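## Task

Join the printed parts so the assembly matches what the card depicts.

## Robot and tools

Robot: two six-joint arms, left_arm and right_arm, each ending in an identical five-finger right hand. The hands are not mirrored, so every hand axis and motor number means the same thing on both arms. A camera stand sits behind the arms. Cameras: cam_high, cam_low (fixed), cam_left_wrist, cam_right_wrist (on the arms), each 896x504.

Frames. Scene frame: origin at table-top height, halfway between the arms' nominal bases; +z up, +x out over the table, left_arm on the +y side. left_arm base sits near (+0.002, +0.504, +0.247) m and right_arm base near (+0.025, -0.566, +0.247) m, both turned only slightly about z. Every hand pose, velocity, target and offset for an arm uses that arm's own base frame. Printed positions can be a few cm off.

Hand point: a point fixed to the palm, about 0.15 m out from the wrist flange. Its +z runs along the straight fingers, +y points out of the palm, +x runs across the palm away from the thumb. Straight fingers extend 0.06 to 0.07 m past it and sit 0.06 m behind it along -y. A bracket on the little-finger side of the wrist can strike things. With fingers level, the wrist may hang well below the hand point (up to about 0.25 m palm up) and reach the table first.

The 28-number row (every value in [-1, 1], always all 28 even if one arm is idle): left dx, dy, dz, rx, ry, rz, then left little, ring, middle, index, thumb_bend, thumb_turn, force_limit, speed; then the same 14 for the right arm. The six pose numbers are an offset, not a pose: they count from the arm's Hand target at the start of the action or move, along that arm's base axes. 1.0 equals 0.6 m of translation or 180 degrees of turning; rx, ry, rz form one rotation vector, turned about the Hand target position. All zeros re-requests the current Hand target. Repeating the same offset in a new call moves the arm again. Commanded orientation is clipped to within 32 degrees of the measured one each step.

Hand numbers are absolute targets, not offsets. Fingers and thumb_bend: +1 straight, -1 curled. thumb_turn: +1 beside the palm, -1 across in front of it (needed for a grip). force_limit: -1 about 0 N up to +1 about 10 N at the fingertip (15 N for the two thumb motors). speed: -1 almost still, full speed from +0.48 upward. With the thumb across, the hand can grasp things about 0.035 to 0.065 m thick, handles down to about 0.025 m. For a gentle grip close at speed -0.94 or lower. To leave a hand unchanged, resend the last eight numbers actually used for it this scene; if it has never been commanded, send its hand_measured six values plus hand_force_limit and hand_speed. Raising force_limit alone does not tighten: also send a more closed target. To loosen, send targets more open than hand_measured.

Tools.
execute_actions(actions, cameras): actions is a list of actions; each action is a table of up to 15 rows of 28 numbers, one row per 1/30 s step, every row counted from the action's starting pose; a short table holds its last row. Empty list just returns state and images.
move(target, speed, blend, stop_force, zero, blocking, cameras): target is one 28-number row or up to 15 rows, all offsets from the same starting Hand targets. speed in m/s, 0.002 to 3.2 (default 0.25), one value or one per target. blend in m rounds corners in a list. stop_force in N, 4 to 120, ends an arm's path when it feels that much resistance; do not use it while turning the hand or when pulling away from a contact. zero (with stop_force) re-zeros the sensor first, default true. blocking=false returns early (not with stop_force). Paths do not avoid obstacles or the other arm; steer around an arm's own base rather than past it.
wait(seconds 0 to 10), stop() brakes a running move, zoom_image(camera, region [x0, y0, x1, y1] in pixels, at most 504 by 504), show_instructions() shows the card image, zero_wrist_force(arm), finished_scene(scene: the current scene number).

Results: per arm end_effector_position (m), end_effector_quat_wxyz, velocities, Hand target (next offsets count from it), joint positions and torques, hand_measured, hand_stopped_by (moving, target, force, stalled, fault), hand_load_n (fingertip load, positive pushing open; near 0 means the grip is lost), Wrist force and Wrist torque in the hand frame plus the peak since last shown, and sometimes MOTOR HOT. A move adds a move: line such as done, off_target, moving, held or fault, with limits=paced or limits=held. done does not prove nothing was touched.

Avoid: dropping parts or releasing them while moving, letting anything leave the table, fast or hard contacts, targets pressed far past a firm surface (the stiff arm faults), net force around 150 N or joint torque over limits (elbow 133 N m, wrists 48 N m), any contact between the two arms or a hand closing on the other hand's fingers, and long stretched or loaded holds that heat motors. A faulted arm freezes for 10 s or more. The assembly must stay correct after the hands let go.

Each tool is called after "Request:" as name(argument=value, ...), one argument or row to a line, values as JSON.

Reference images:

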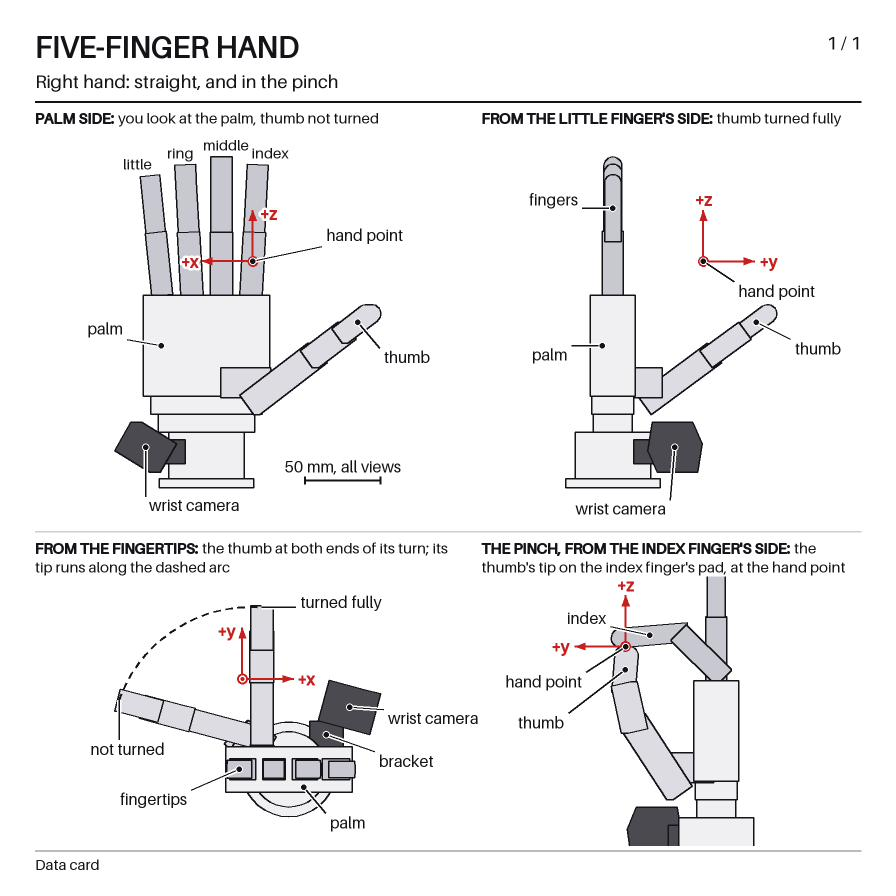

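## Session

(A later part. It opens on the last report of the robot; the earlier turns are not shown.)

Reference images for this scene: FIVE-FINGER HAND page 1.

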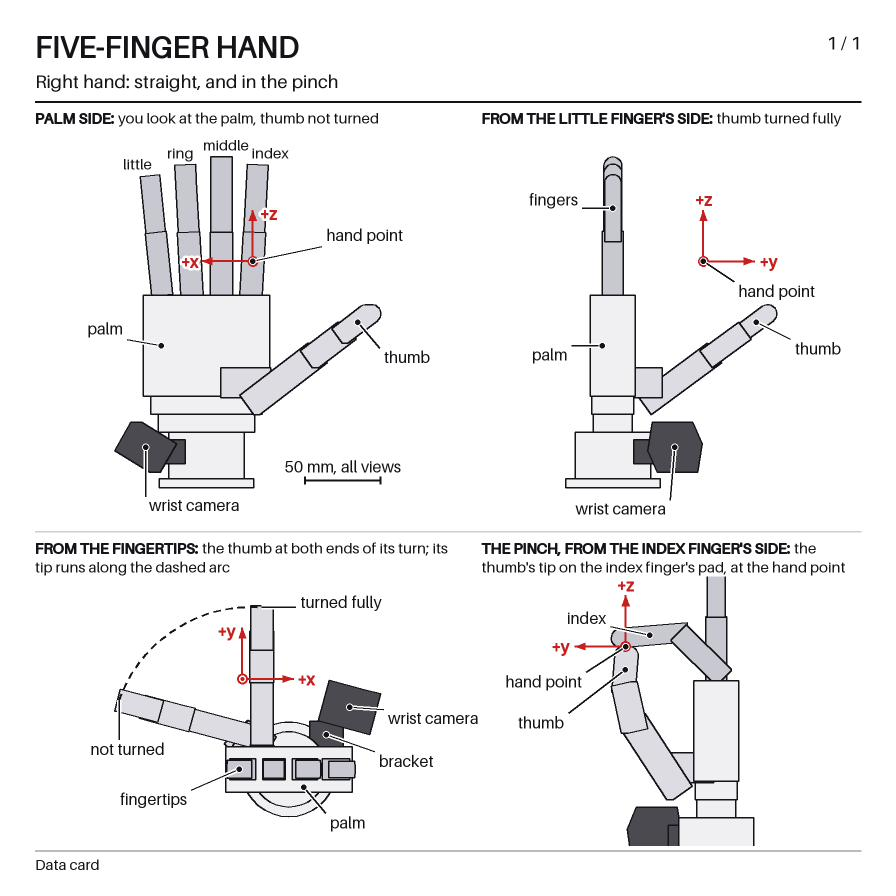

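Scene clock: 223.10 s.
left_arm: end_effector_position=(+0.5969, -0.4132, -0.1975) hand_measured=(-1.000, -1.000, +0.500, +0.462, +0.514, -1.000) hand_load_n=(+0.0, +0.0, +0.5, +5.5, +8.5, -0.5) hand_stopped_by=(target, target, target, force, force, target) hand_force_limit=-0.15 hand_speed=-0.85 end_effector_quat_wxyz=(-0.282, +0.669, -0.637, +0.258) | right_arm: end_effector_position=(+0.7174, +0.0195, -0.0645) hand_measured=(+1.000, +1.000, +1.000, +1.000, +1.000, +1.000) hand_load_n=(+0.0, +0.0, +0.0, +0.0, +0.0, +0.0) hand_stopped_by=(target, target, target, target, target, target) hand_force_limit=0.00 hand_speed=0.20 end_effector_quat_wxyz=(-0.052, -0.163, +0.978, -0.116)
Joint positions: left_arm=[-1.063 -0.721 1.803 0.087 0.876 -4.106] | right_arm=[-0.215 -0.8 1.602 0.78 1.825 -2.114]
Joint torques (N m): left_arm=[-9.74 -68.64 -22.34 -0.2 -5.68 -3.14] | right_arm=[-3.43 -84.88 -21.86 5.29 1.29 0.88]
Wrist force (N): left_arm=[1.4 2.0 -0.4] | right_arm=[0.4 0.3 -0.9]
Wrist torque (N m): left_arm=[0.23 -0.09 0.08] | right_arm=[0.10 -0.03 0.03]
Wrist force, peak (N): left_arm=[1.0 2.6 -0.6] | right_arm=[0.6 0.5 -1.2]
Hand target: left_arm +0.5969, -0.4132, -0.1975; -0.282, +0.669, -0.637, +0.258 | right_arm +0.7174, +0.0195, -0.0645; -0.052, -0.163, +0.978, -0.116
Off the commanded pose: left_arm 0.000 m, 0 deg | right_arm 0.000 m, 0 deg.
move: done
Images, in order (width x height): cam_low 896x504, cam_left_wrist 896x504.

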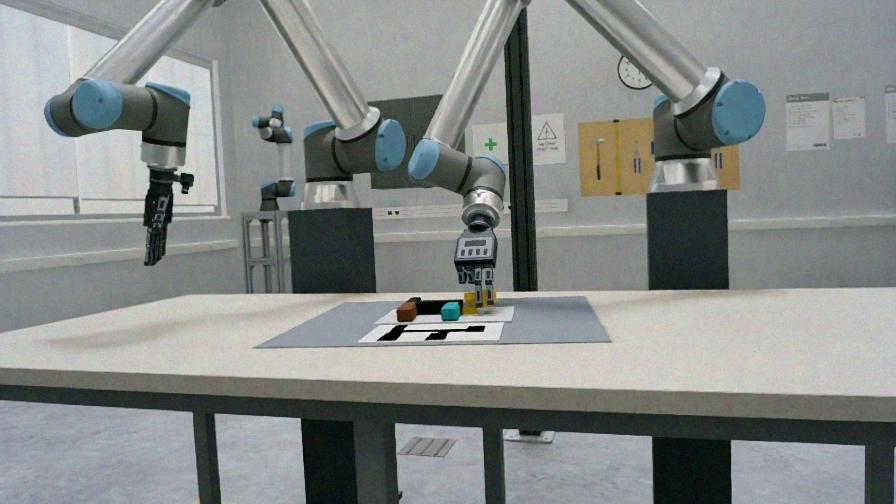

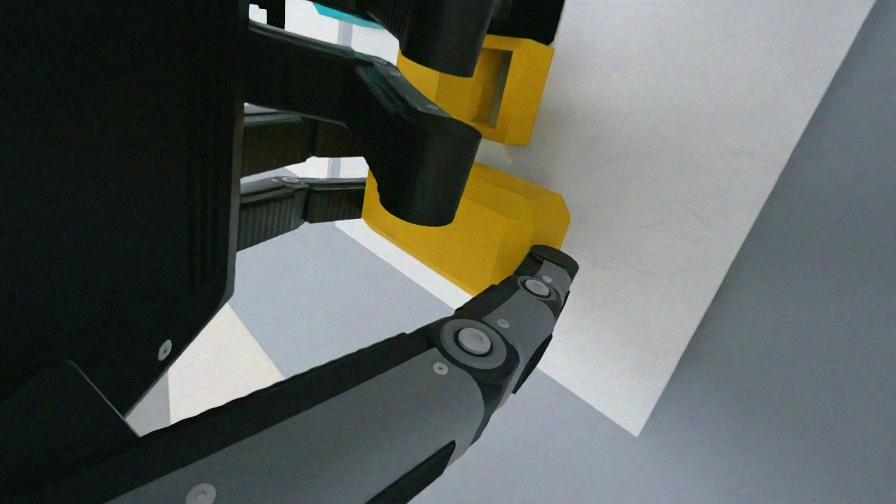

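Request:
move(
  target=[
    [-0.0042,-0.0005,0.0015,0,0,0,-1,-1,0.5,0.4,0.1,-1,-0.15,-0.85,0,0,0,0,0,0,1,1,1,1,1,1,0,0.2],
    [-0.0042,-0.0005,-0.025,0,0,0,-1,-1,0.5,0.4,0.1,-1,-0.15,-0.85,0,0,0,0,0,0,1,1,1,1,1,1,0,0.2],
  ],
  speed=0.015,
  stop_force=4,
  cameras=["cam_left_wrist","cam_low"],
)

Request:
zoom_image(
  camera="cam_left_wrist",
  region=[430, 30, 550, 150],
)

Request:
zoom_image(
  camera="cam_low",
  region=[450, 275, 510, 325],
)

Scene clock: 225.83 s.
left_arm: end_effector_position=(+0.5944, -0.4135, -0.2125) hand_measured=(-1.000, -1.000, +0.500, +0.462, +0.514, -1.000) hand_load_n=(+0.0, +0.0, +1.0, +5.0, +8.5, -0.5) hand_stopped_by=(target, target, target, force, force, target) hand_force_limit=-0.15 hand_speed=-0.85 end_effector_quat_wxyz=(-0.282, +0.669, -0.637, +0.258) | right_arm: end_effector_position=(+0.7174, +0.0195, -0.0645) hand_measured=(+1.000, +1.000, +1.000, +1.000, +1.000, +1.000) hand_load_n=(+0.0, +0.0, +0.0, +0.0, +0.0, +0.0) hand_stopped_by=(target, target, target, target, target, target) hand_force_limit=0.00 hand_speed=0.20 end_effector_quat_wxyz=(-0.052, -0.163, +0.978, -0.116)
Joint positions: left_arm=[-1.067 -0.699 1.802 0.07 0.875 -4.111] | right_arm=[-0.215 -0.8 1.602 0.78 1.825 -2.114]
Joint torques (N m): left_arm=[-5.8 -68.42 -20.52 -0.23 -5.79 -1.68] | right_arm=[-2.17 -88.39 -21.26 4.64 1.97 0.39]
Wrist force (N): left_arm=[2.0 1.5 -0.5] | right_arm=[0.2 0.2 -0.7]
Wrist torque (N m): left_arm=[0.21 -0.06 0.07] | right_arm=[0.07 -0.01 0.01]
Wrist force, peak (N): left_arm=[2.2 1.6 -0.5] | right_arm=[0.7 0.1 -1.4]
Hand target: left_arm +0.5944, -0.4135, -0.2125; -0.282, +0.669, -0.637, +0.258 | right_arm +0.7174, +0.0195, -0.0645; -0.052, -0.163, +0.978, -0.116
Off the commanded pose: left_arm 0.000 m, 0 deg | right_arm 0.000 m, 0 deg.
move: done
Images, in order (width x height): cam_low 896x504, cam_left_wrist 896x504.

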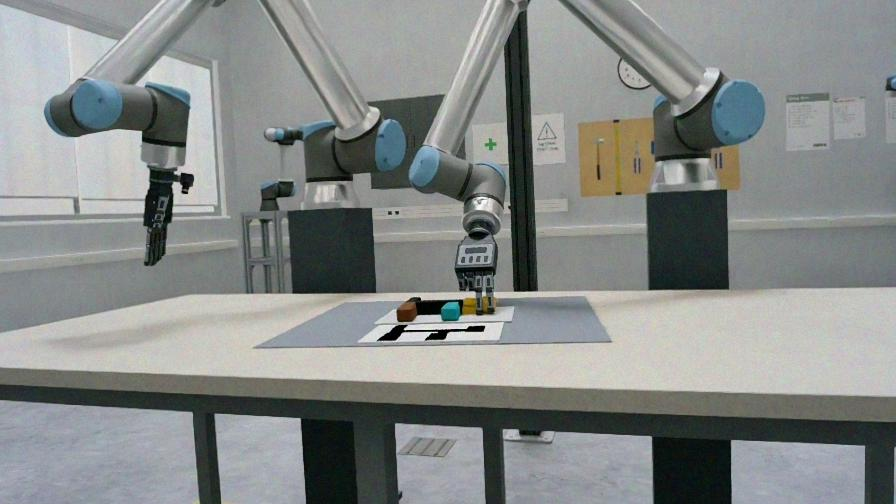

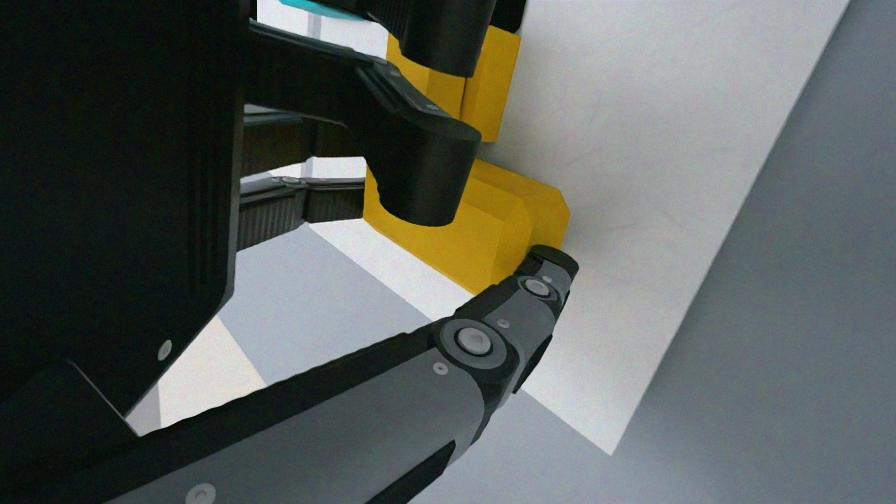

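Scaled by 4.200.

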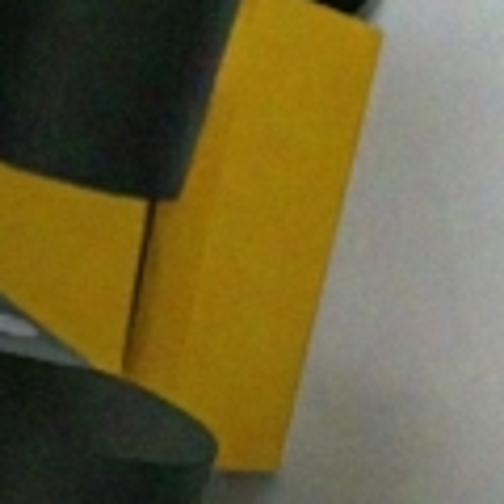

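Scaled by 8.400.

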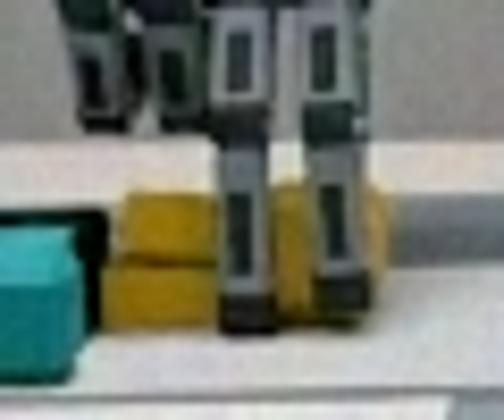

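Request:
move(
  target=[0,0,-0.014,0,0,0,-1,-1,0.5,0.4,0.1,-1,-0.15,-0.85,0,0,0,0,0,0,1,1,1,1,1,1,0,0.2],
  speed=0.012,
  stop_force=7,
  cameras=["cam_left_wrist","cam_low"],
)

Request:
zoom_image(
  camera="cam_low",
  region=[450, 275, 510, 325],
)

Request:
zoom_image(
  camera="cam_left_wrist",
  region=[430, 30, 550, 150],
)

Scene clock: 227.20 s.
left_arm: end_effector_position=(+0.5944, -0.4135, -0.2129) hand_measured=(-1.000, -1.000, +0.500, +0.462, +0.514, -1.000) hand_load_n=(+0.0, +0.0, +1.0, +5.0, +8.5, -0.5) hand_stopped_by=(target, target, target, force, force, target) hand_force_limit=-0.15 hand_speed=-0.85 end_effector_quat_wxyz=(-0.282, +0.669, -0.637, +0.258) | right_arm: end_effector_position=(+0.7174, +0.0195, -0.0645) hand_measured=(+1.000, +1.000, +1.000, +1.000, +1.000, +1.000) hand_load_n=(+0.0, +0.0, +0.0, +0.0, +0.0, +0.0) hand_stopped_by=(target, target, target, target, target, target) hand_force_limit=0.00 hand_speed=0.20 end_effector_quat_wxyz=(-0.052, -0.163, +0.978, -0.116)
Joint positions: left_arm=[-1.067 -0.699 1.802 0.069 0.875 -4.111] | right_arm=[-0.215 -0.8 1.602 0.78 1.825 -2.114]
Joint torques (N m): left_arm=[-4.43 -96.49 -7.16 5.48 3.43 -0.98] | right_arm=[-4.11 -88.11 -22.14 4.89 1.67 0.47]
Wrist force (N): left_arm=[1.4 -1.1 -4.4] | right_arm=[0.5 0.2 -0.9]
Wrist torque (N m): left_arm=[0.33 -0.05 0.03] | right_arm=[0.08 -0.06 0.03]
Wrist force, peak (N): left_arm=[1.7 -6.6 -13.6] | right_arm=[0.6 0.3 -1.3]
Hand target: left_arm +0.5944, -0.4135, -0.2129; -0.282, +0.669, -0.637, +0.258 (not the last commanded pose) | right_arm +0.7174, +0.0195, -0.0645; -0.052, -0.163, +0.978, -0.116
Off the commanded pose: left_arm 0.008 m, 0 deg | right_arm 0.000 m, 0 deg.
move: contact (left_arm)
Images, in order (width x height): cam_low 896x504, cam_left_wrist 896x504.

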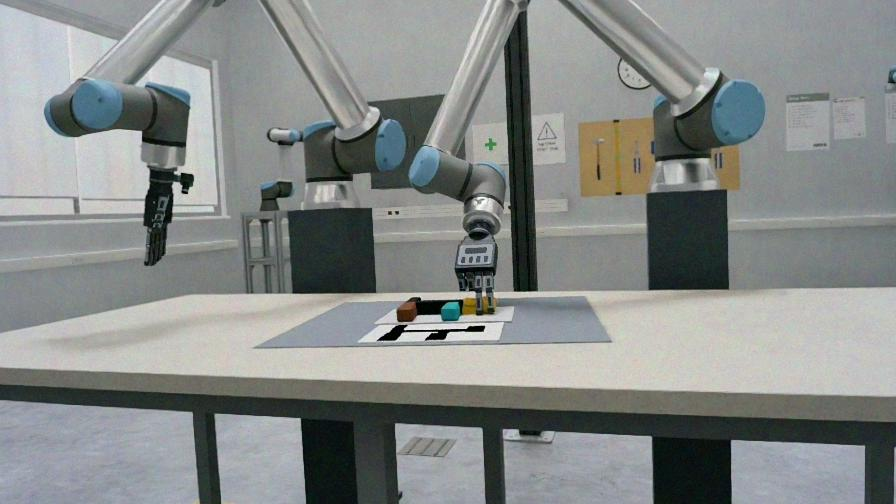

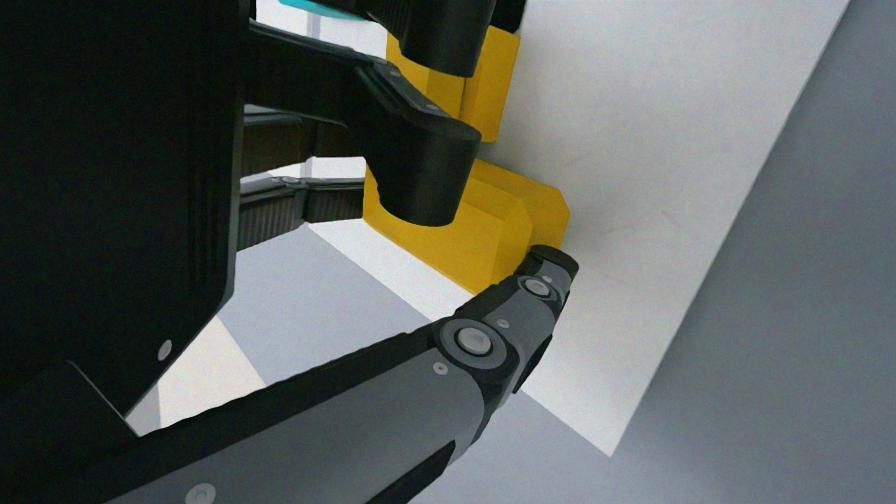

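Scaled by 8.400.

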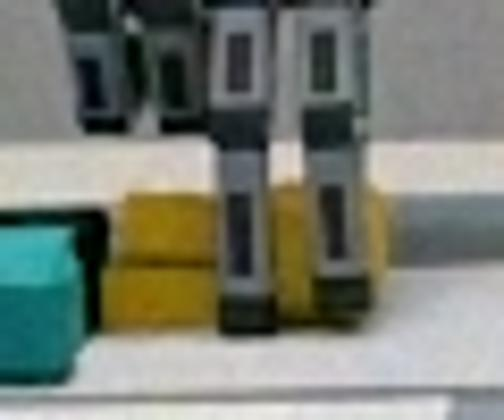

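Scaled by 4.200.

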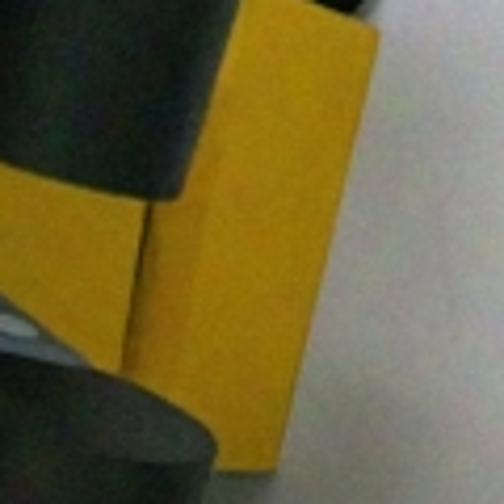

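Request:
move(
  target=[
    [0,0,0,0,0,0,-1,-1,0.55,0.55,0.9,-1,-0.15,-0.4,0,0,0,0,0,0,1,1,1,1,1,1,0,0.2],
    [0.006,0,0,0,0,0,-1,-1,0.55,0.55,0.9,-1,-0.15,-0.4,0,0,0,0,0,0,1,1,1,1,1,1,0,0.2],
    [0.006,0,0.1,0,0,0,-1,-1,0.55,0.55,0.9,-1,-0.15,-0.4,0,0,0,0,0,0,1,1,1,1,1,1,0,0.2],
  ],
  speed=0.04,
  cameras=["cam_left_wrist","cam_low","cam_high"],
)

Request:
zoom_image(
  camera="cam_low",
  region=[390, 285, 500, 325],
)

Request:
zoom_image(
  camera="cam_left_wrist",
  region=[400, 0, 700, 300],
)

Scene clock: 230.60 s.
left_arm: end_effector_position=(+0.5980, -0.4135, -0.1532) hand_measured=(-1.000, -1.000, +0.550, +0.550, +0.900, -1.000) hand_load_n=(+0.0, +0.0, +0.0, +0.0, +0.0, +0.0) hand_stopped_by=(target, target, target, target, target, target) hand_force_limit=-0.15 hand_speed=-0.40 end_effector_quat_wxyz=(-0.282, +0.669, -0.637, +0.258) | right_arm: end_effector_position=(+0.7174, +0.0195, -0.0645) hand_measured=(+1.000, +1.000, +1.000, +1.000, +1.000, +1.000) hand_load_n=(+0.0, +0.0, +0.0, +0.0, -0.5, +0.0) hand_stopped_by=(target, target, target, target, target, target) hand_force_limit=0.00 hand_speed=0.20 end_effector_quat_wxyz=(-0.052, -0.163, +0.978, -0.116)
Joint positions: left_arm=[-1.062 -0.785 1.812 0.142 0.877 -4.105] | right_arm=[-0.215 -0.8 1.602 0.78 1.825 -2.114]
Joint torques (N m): left_arm=[7.48 -97.46 -10.62 5.64 2.54 -0.12] | right_arm=[-2.67 -85.83 -22.55 5.21 1.79 0.05]
Wrist force (N): left_arm=[1.3 2.2 -0.4] | right_arm=[0.4 -0.2 -0.7]
Wrist torque (N m): left_arm=[0.27 -0.08 -0.05] | right_arm=[0.02 -0.04 0.02]
Wrist force, peak (N): left_arm=[1.1 -0.9 -4.4] | right_arm=[0.7 0.3 -1.3]
Hand target: left_arm +0.5980, -0.4135, -0.1529; -0.282, +0.669, -0.637, +0.258 | right_arm +0.7174, +0.0195, -0.0645; -0.052, -0.163, +0.978, -0.116
Off the commanded pose: left_arm 0.000 m, 0 deg | right_arm 0.000 m, 0 deg.
move: done
Images, in order (width x height): cam_high 896x504, cam_low 896x504, cam_left_wrist 896x504.

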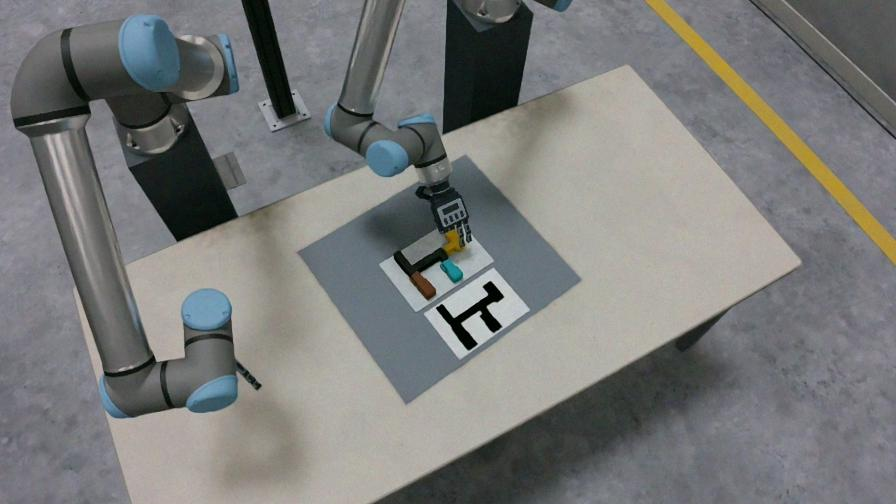

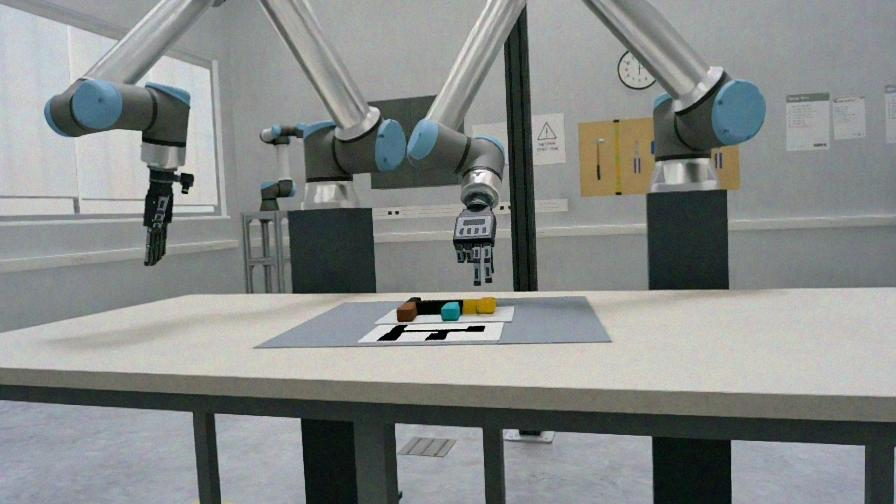

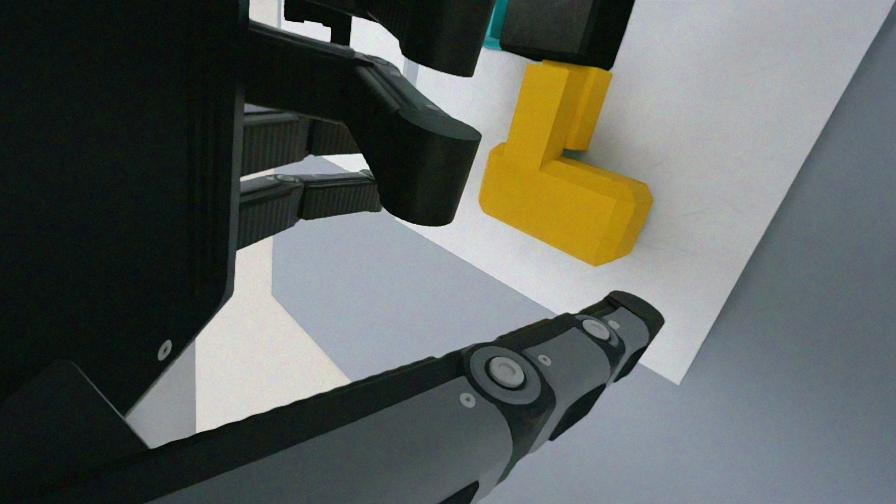

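Scaled by 4.582.

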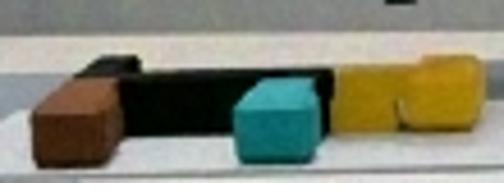

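Scaled by 1.680.

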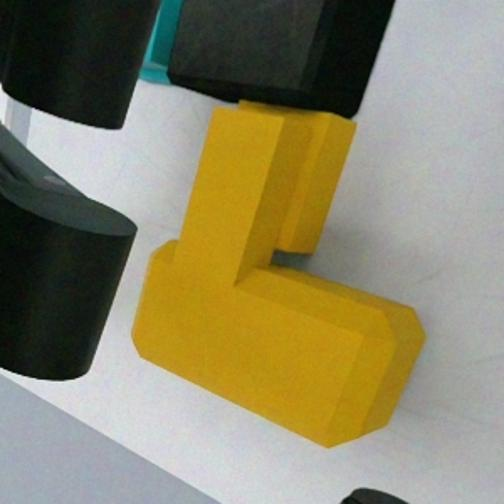

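Request:
zoom_image(
  camera="cam_low",
  region=[440, 290, 500, 325],
)

Request:
zoom_image(
  camera="cam_high",
  region=[380, 210, 520, 360],
)

Request:
zoom_image(
  camera="cam_low",
  region=[390, 290, 440, 325],
)

Scaled by 8.400.

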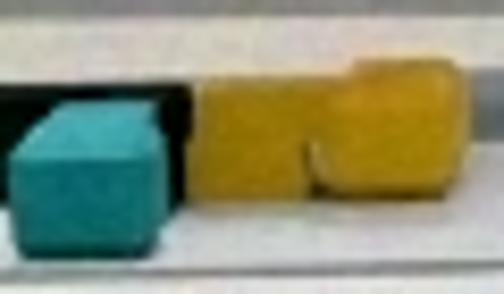

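Scaled by 3.360.

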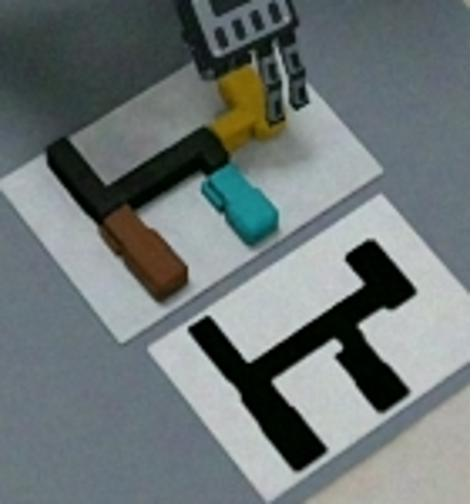

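Scaled by 10.080.

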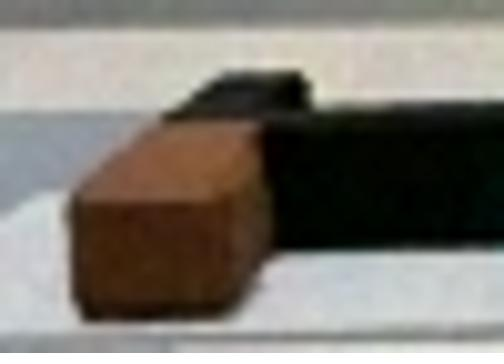

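Request:
move(
  target=[
    [-0.067,0,0,0,0,0,-1,-1,0.55,0.55,0.9,-1,-0.15,-0.4,0,0,0,0,0,0,1,1,1,1,1,1,0,0.2],
    [-0.067,0,-0.09,0,0,0,-1,-1,0.55,0.55,0.9,-1,-0.15,-0.4,0,0,0,0,0,0,1,1,1,1,1,1,0,0.2],
  ],
  speed=[0.08,0.02],
  stop_force=10,
  cameras=["cam_left_wrist","cam_low"],
)

Request:
zoom_image(
  camera="cam_low",
  region=[440, 280, 510, 325],
)

Scene clock: 234.73 s.
left_arm: end_effector_position=(+0.5578, -0.4136, -0.1860) hand_measured=(-1.000, -1.000, +0.550, +0.550, +0.900, -1.000) hand_load_n=(+0.0, +0.0, +0.5, +0.0, +0.0, +0.0) hand_stopped_by=(target, target, target, target, target, target) hand_force_limit=-0.15 hand_speed=-0.40 end_effector_quat_wxyz=(-0.282, +0.669, -0.637, +0.258) | right_arm: end_effector_position=(+0.7174, +0.0195, -0.0645) hand_measured=(+1.000, +1.000, +1.000, +1.000, +1.000, +1.000) hand_load_n=(+0.0, +0.0, +0.0, +0.0, +0.0, +0.0) hand_stopped_by=(target, target, target, target, target, target) hand_force_limit=0.00 hand_speed=0.20 end_effector_quat_wxyz=(-0.052, -0.163, +0.978, -0.116)
Joint positions: left_arm=[-1.121 -0.751 1.86 0.106 0.855 -4.177] | right_arm=[-0.215 -0.8 1.602 0.78 1.825 -2.114]
Joint torques (N m): left_arm=[5.58 -92.21 -6.51 5.05 3.43 -2.97] | right_arm=[-1.76 -84.47 -20.46 4.78 0.9 0.63]
Wrist force (N): left_arm=[1.1 -2.2 -7.9] | right_arm=[0.5 0.4 -1.0]
Wrist torque (N m): left_arm=[0.81 -0.10 0.04] | right_arm=[0.12 -0.05 0.05]
Wrist force, peak (N): left_arm=[-0.2 -16.2 -29.9] | right_arm=[0.8 0.3 -1.4]
Hand target: left_arm +0.5578, -0.4135, -0.1860; -0.282, +0.669, -0.637, +0.258 (not the last commanded pose) | right_arm +0.7174, +0.0195, -0.0645; -0.052, -0.163, +0.978, -0.116
Off the commanded pose: left_arm 0.021 m, 0 deg | right_arm 0.000 m, 0 deg.
move: contact (left_arm); path passed 1 of 2 targets
Images, in order (width x height): cam_low 896x504, cam_left_wrist 896x504.

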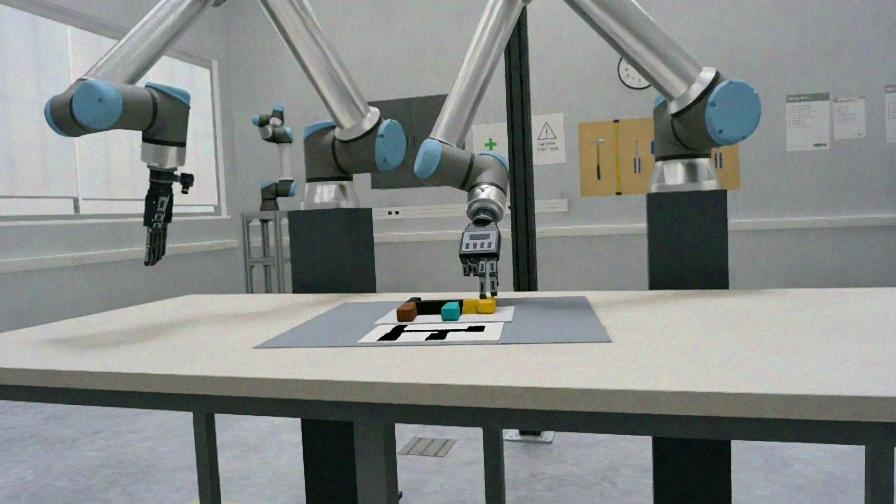

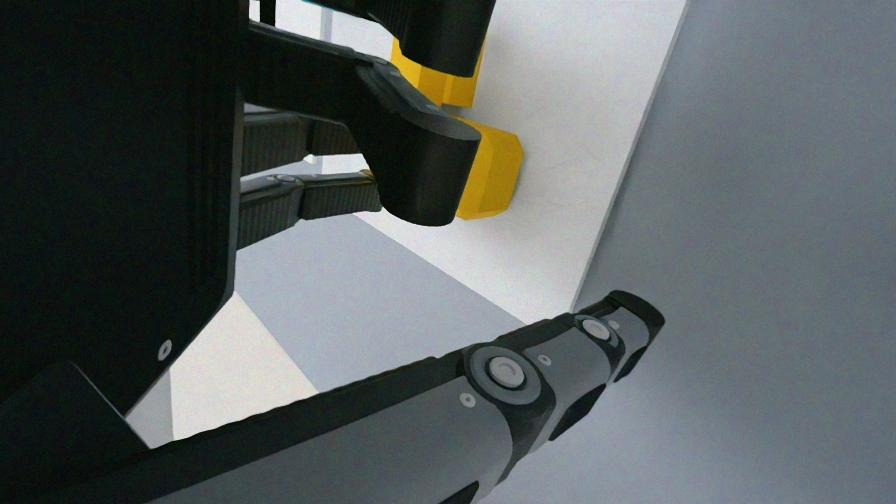

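Scaled by 7.200.

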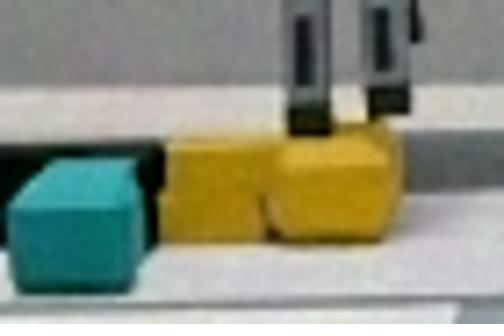

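Request:
move(
  target=[
    [0,0,0.06,0,0,0,-1,-1,0.55,0.55,0.9,-1,-0.15,-0.4,0,0,0,0,0,0,1,1,1,1,1,1,0,0.2],
    [0.15,-0.068,0.06,0,0,0,-1,-1,0.55,0.55,0.9,-1,-0.15,-0.4,0,0,0,0,0,0,1,1,1,1,1,1,0,0.2],
    [0.15,-0.068,-0.03,0,0,0,-1,-1,0.55,0.55,0.9,-1,-0.15,-0.4,0,0,0,0,0,0,1,1,1,1,1,1,0,0.2],
  ],
  speed=[0.08,0.08,0.015],
  stop_force=7,
  cameras=["cam_left_wrist","cam_low"],
)

Request:
zoom_image(
  camera="cam_low",
  region=[390, 270, 510, 330],
)

Scene clock: 236.07 s.
left_arm: end_effector_position=(+0.5578, -0.4136, -0.1858) hand_measured=(-1.000, -1.000, +0.550, +0.550, +0.900, -1.000) hand_load_n=(+0.0, +0.0, +0.0, +0.0, +0.0, +0.0) hand_stopped_by=(target, target, target, target, target, target) hand_force_limit=-0.15 hand_speed=-0.40 end_effector_quat_wxyz=(-0.282, +0.669, -0.637, +0.258) | right_arm: end_effector_position=(+0.7174, +0.0195, -0.0645) hand_measured=(+1.000, +1.000, +1.000, +1.000, +1.000, +1.000) hand_load_n=(+0.0, +0.0, +0.0, +0.0, +0.0, +0.0) hand_stopped_by=(target, target, target, target, target, target) hand_force_limit=0.00 hand_speed=0.20 end_effector_quat_wxyz=(-0.052, -0.163, +0.978, -0.116)
Joint positions: left_arm=[-1.121 -0.751 1.86 0.106 0.855 -4.177] | right_arm=[-0.215 -0.8 1.602 0.78 1.825 -2.114]
Joint torques (N m): left_arm=[5.39 -64.46 -20.49 -0.34 -1.38 -3.08] | right_arm=[-5.55 -88 -22.61 4.96 1.68 0.17]
Wrist force (N): left_arm=[1.7 1.4 -2.6] | right_arm=[0.4 0.2 -1.3]
Wrist torque (N m): left_arm=[0.52 -0.18 0.13] | right_arm=[0.11 -0.03 0.03]
Wrist force, peak (N): left_arm=[1.0 -1.9 -7.8] | right_arm=[0.7 0.4 -1.3]
Hand target: left_arm +0.5578, -0.4136, -0.1858; -0.282, +0.669, -0.637, +0.258 (not the last commanded pose) | right_arm +0.7174, +0.0195, -0.0645; -0.052, -0.163, +0.978, -0.116
Off the commanded pose: left_arm 0.100 m, 0 deg | right_arm 0.000 m, 0 deg.
move: contact (left_arm); path passed 0 of 3 targets
Images, in order (width x height): cam_low 896x504, cam_left_wrist 896x504.

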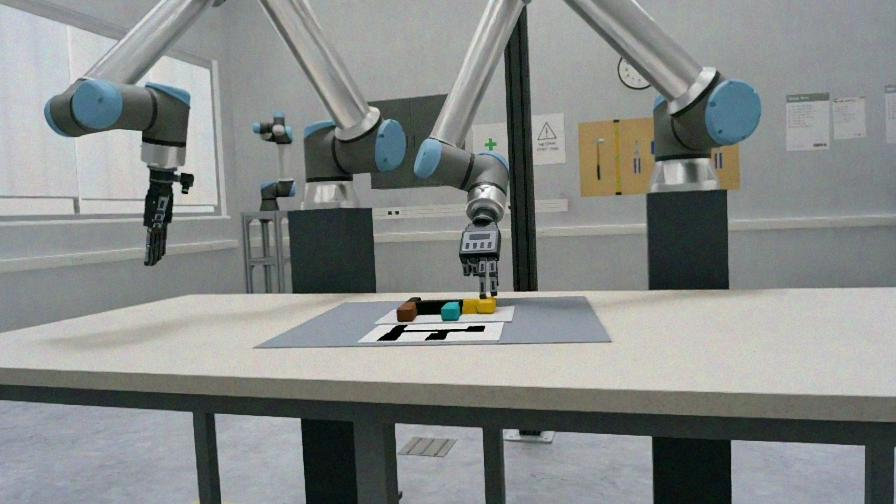

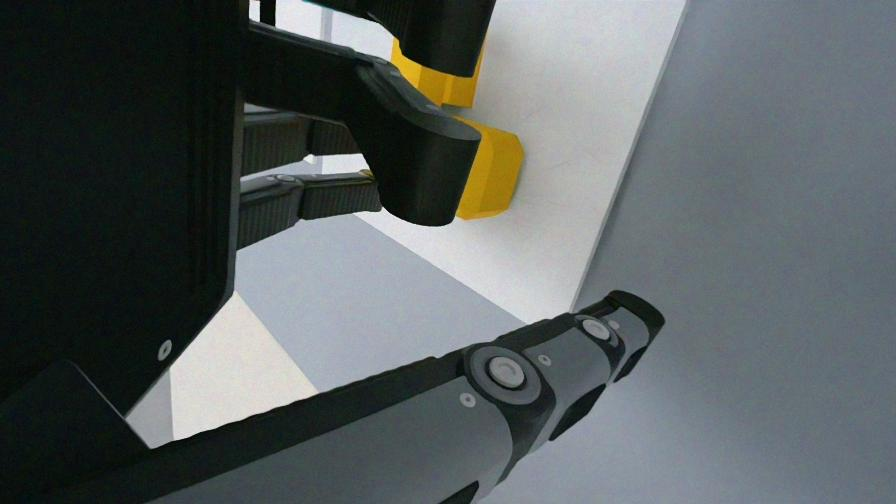

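Scaled by 4.200.

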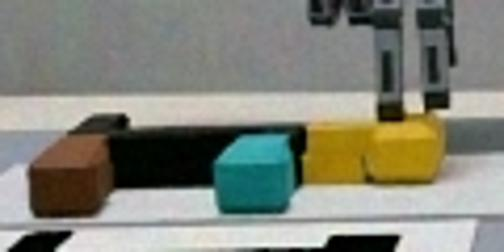

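Lift without stop_force.

Request:
move(
  target=[
    [0,0,0.06,0,0,0,-1,-1,0.55,0.55,0.9,-1,-0.15,-0.4,0,0,0,0,0,0,1,1,1,1,1,1,0,0.2],
    [0.15,-0.068,0.06,0,0,0,-1,-1,0.55,0.55,0.9,-1,-0.15,-0.4,0,0,0,0,0,0,1,1,1,1,1,1,0,0.2],
  ],
  speed=0.1,
  cameras=[],
)

Request:
move(
  target=[0,0,-0.09,0,0,0,-1,-1,0.55,0.55,0.9,-1,-0.15,-0.4,0,0,0,0,0,0,1,1,1,1,1,1,0,0.2],
  speed=0.015,
  stop_force=7,
  cameras=["cam_left_wrist","cam_low"],
)

Request:
zoom_image(
  camera="cam_low",
  region=[390, 270, 510, 330],
)

Scene clock: 238.70 s.
left_arm: end_effector_position=(+0.6476, -0.4543, -0.1498) hand_measured=(-1.000, -1.000, +0.550, +0.550, +0.900, -1.000) hand_load_n=(+0.0, +0.0, -0.5, +0.0, +0.0, +0.0) hand_stopped_by=(target, target, target, target, target, target) hand_force_limit=-0.15 hand_speed=-0.40 end_effector_quat_wxyz=(-0.282, +0.669, -0.637, +0.258) | right_arm: end_effector_position=(+0.7174, +0.0195, -0.0645) hand_measured=(+1.000, +1.000, +1.000, +1.000, +1.000, +1.000) hand_load_n=(+0.0, +0.0, +0.0, -0.5, +0.0, +0.0) hand_stopped_by=(target, target, target, target, target, target) hand_force_limit=0.00 hand_speed=0.20 end_effector_quat_wxyz=(-0.052, -0.163, +0.978, -0.116)
Joint positions: left_arm=[-1.027 -0.734 1.669 0.207 0.891 -4.064] | right_arm=[-0.215 -0.8 1.602 0.78 1.825 -2.114]
Joint torques (N m): left_arm=[11.82 -74.42 -27.53 6.15 2.65 1.62] | right_arm=[-4.92 -86.28 -22.03 5.73 1.25 0.71]
Wrist force (N): left_arm=[2.3 2.8 0.0] | right_arm=[0.6 0.4 -0.5]
Wrist torque (N m): left_arm=[0.33 -0.28 0.05] | right_arm=[0.09 -0.08 0.04]
Wrist force, peak (N): left_arm=[2.3 3.0 0.0] | right_arm=[0.3 0.6 -1.4]
Hand target: left_arm +0.6478, -0.4544, -0.1498; -0.282, +0.669, -0.637, +0.258 | right_arm +0.7174, +0.0195, -0.0645; -0.052, -0.163, +0.978, -0.116
Off the commanded pose: left_arm 0.000 m, 0 deg | right_arm 0.000 m, 0 deg.
move: done
No camera images: "cameras" was empty.

Scene clock: 242.37 s.
left_arm: end_effector_position=(+0.6478, -0.4543, -0.1858) hand_measured=(-1.000, -1.000, +0.550, +0.550, +0.900, -1.000) hand_load_n=(+0.0, +0.0, +0.5, +0.0, +0.0, +0.0) hand_stopped_by=(target, target, target, target, target, target) hand_force_limit=-0.15 hand_speed=-0.40 end_effector_quat_wxyz=(-0.282, +0.669, -0.637, +0.258) | right_arm: end_effector_position=(+0.7174, +0.0195, -0.0645) hand_measured=(+1.000, +1.000, +1.000, +1.000, +1.000, +1.000) hand_load_n=(+0.0, +0.0, +0.0, +0.0, +0.0, +0.0) hand_stopped_by=(target, target, target, target, target, target) hand_force_limit=0.00 hand_speed=0.20 end_effector_quat_wxyz=(-0.052, -0.163, +0.978, -0.116)
Joint positions: left_arm=[-1.027 -0.685 1.662 0.166 0.891 -4.064] | right_arm=[-0.215 -0.8 1.602 0.78 1.825 -2.114]
Joint torques (N m): left_arm=[12.06 -100.05 -11.43 5.35 2.54 0.66] | right_arm=[-0.65 -85.97 -23.66 4.84 1.46 0.77]
Wrist force (N): left_arm=[1.7 -0.7 -5.5] | right_arm=[0.6 0.9 -0.9]
Wrist torque (N m): left_arm=[0.68 -0.14 -0.05] | right_arm=[0.19 -0.07 0.05]
Wrist force, peak (N): left_arm=[-0.2 -9.2 -19.6] | right_arm=[0.4 0.3 -1.5]
Hand target: left_arm +0.6478, -0.4543, -0.1858; -0.282, +0.669, -0.637, +0.258 (not the last commanded pose) | right_arm +0.7174, +0.0195, -0.0645; -0.052, -0.163, +0.978, -0.116
Off the commanded pose: left_arm 0.018 m, 0 deg | right_arm 0.000 m, 0 deg.
move: contact (left_arm)
Images, in order (width x height): cam_low 896x504, cam_left_wrist 896x504.

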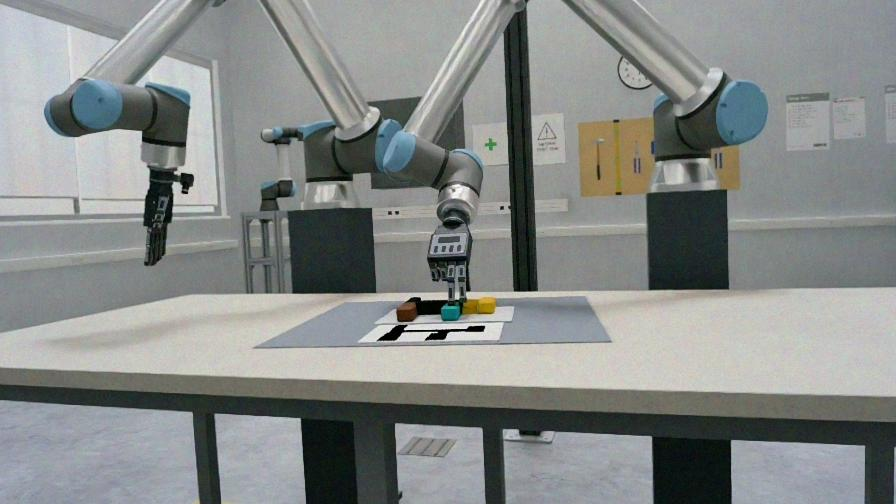

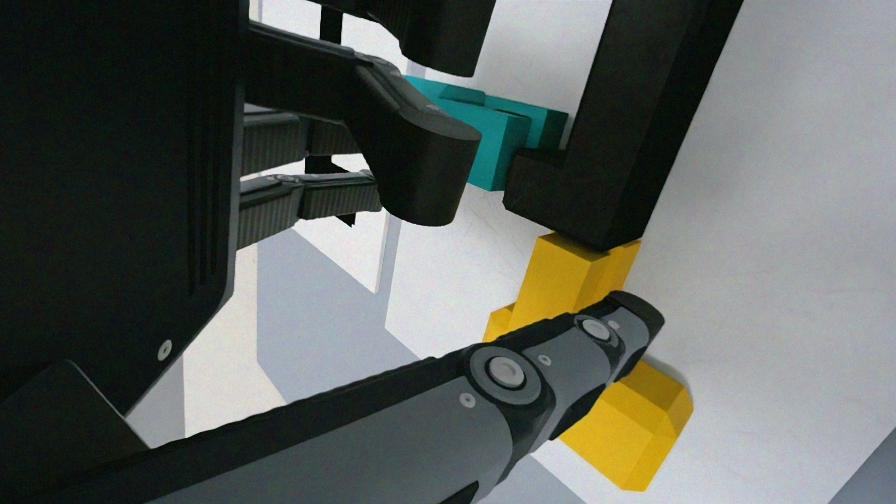

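Scaled by 4.200.

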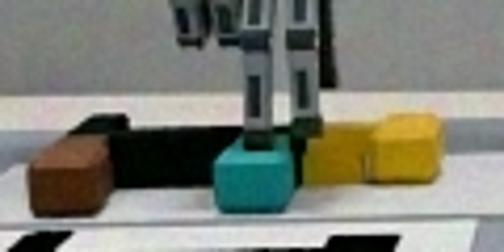

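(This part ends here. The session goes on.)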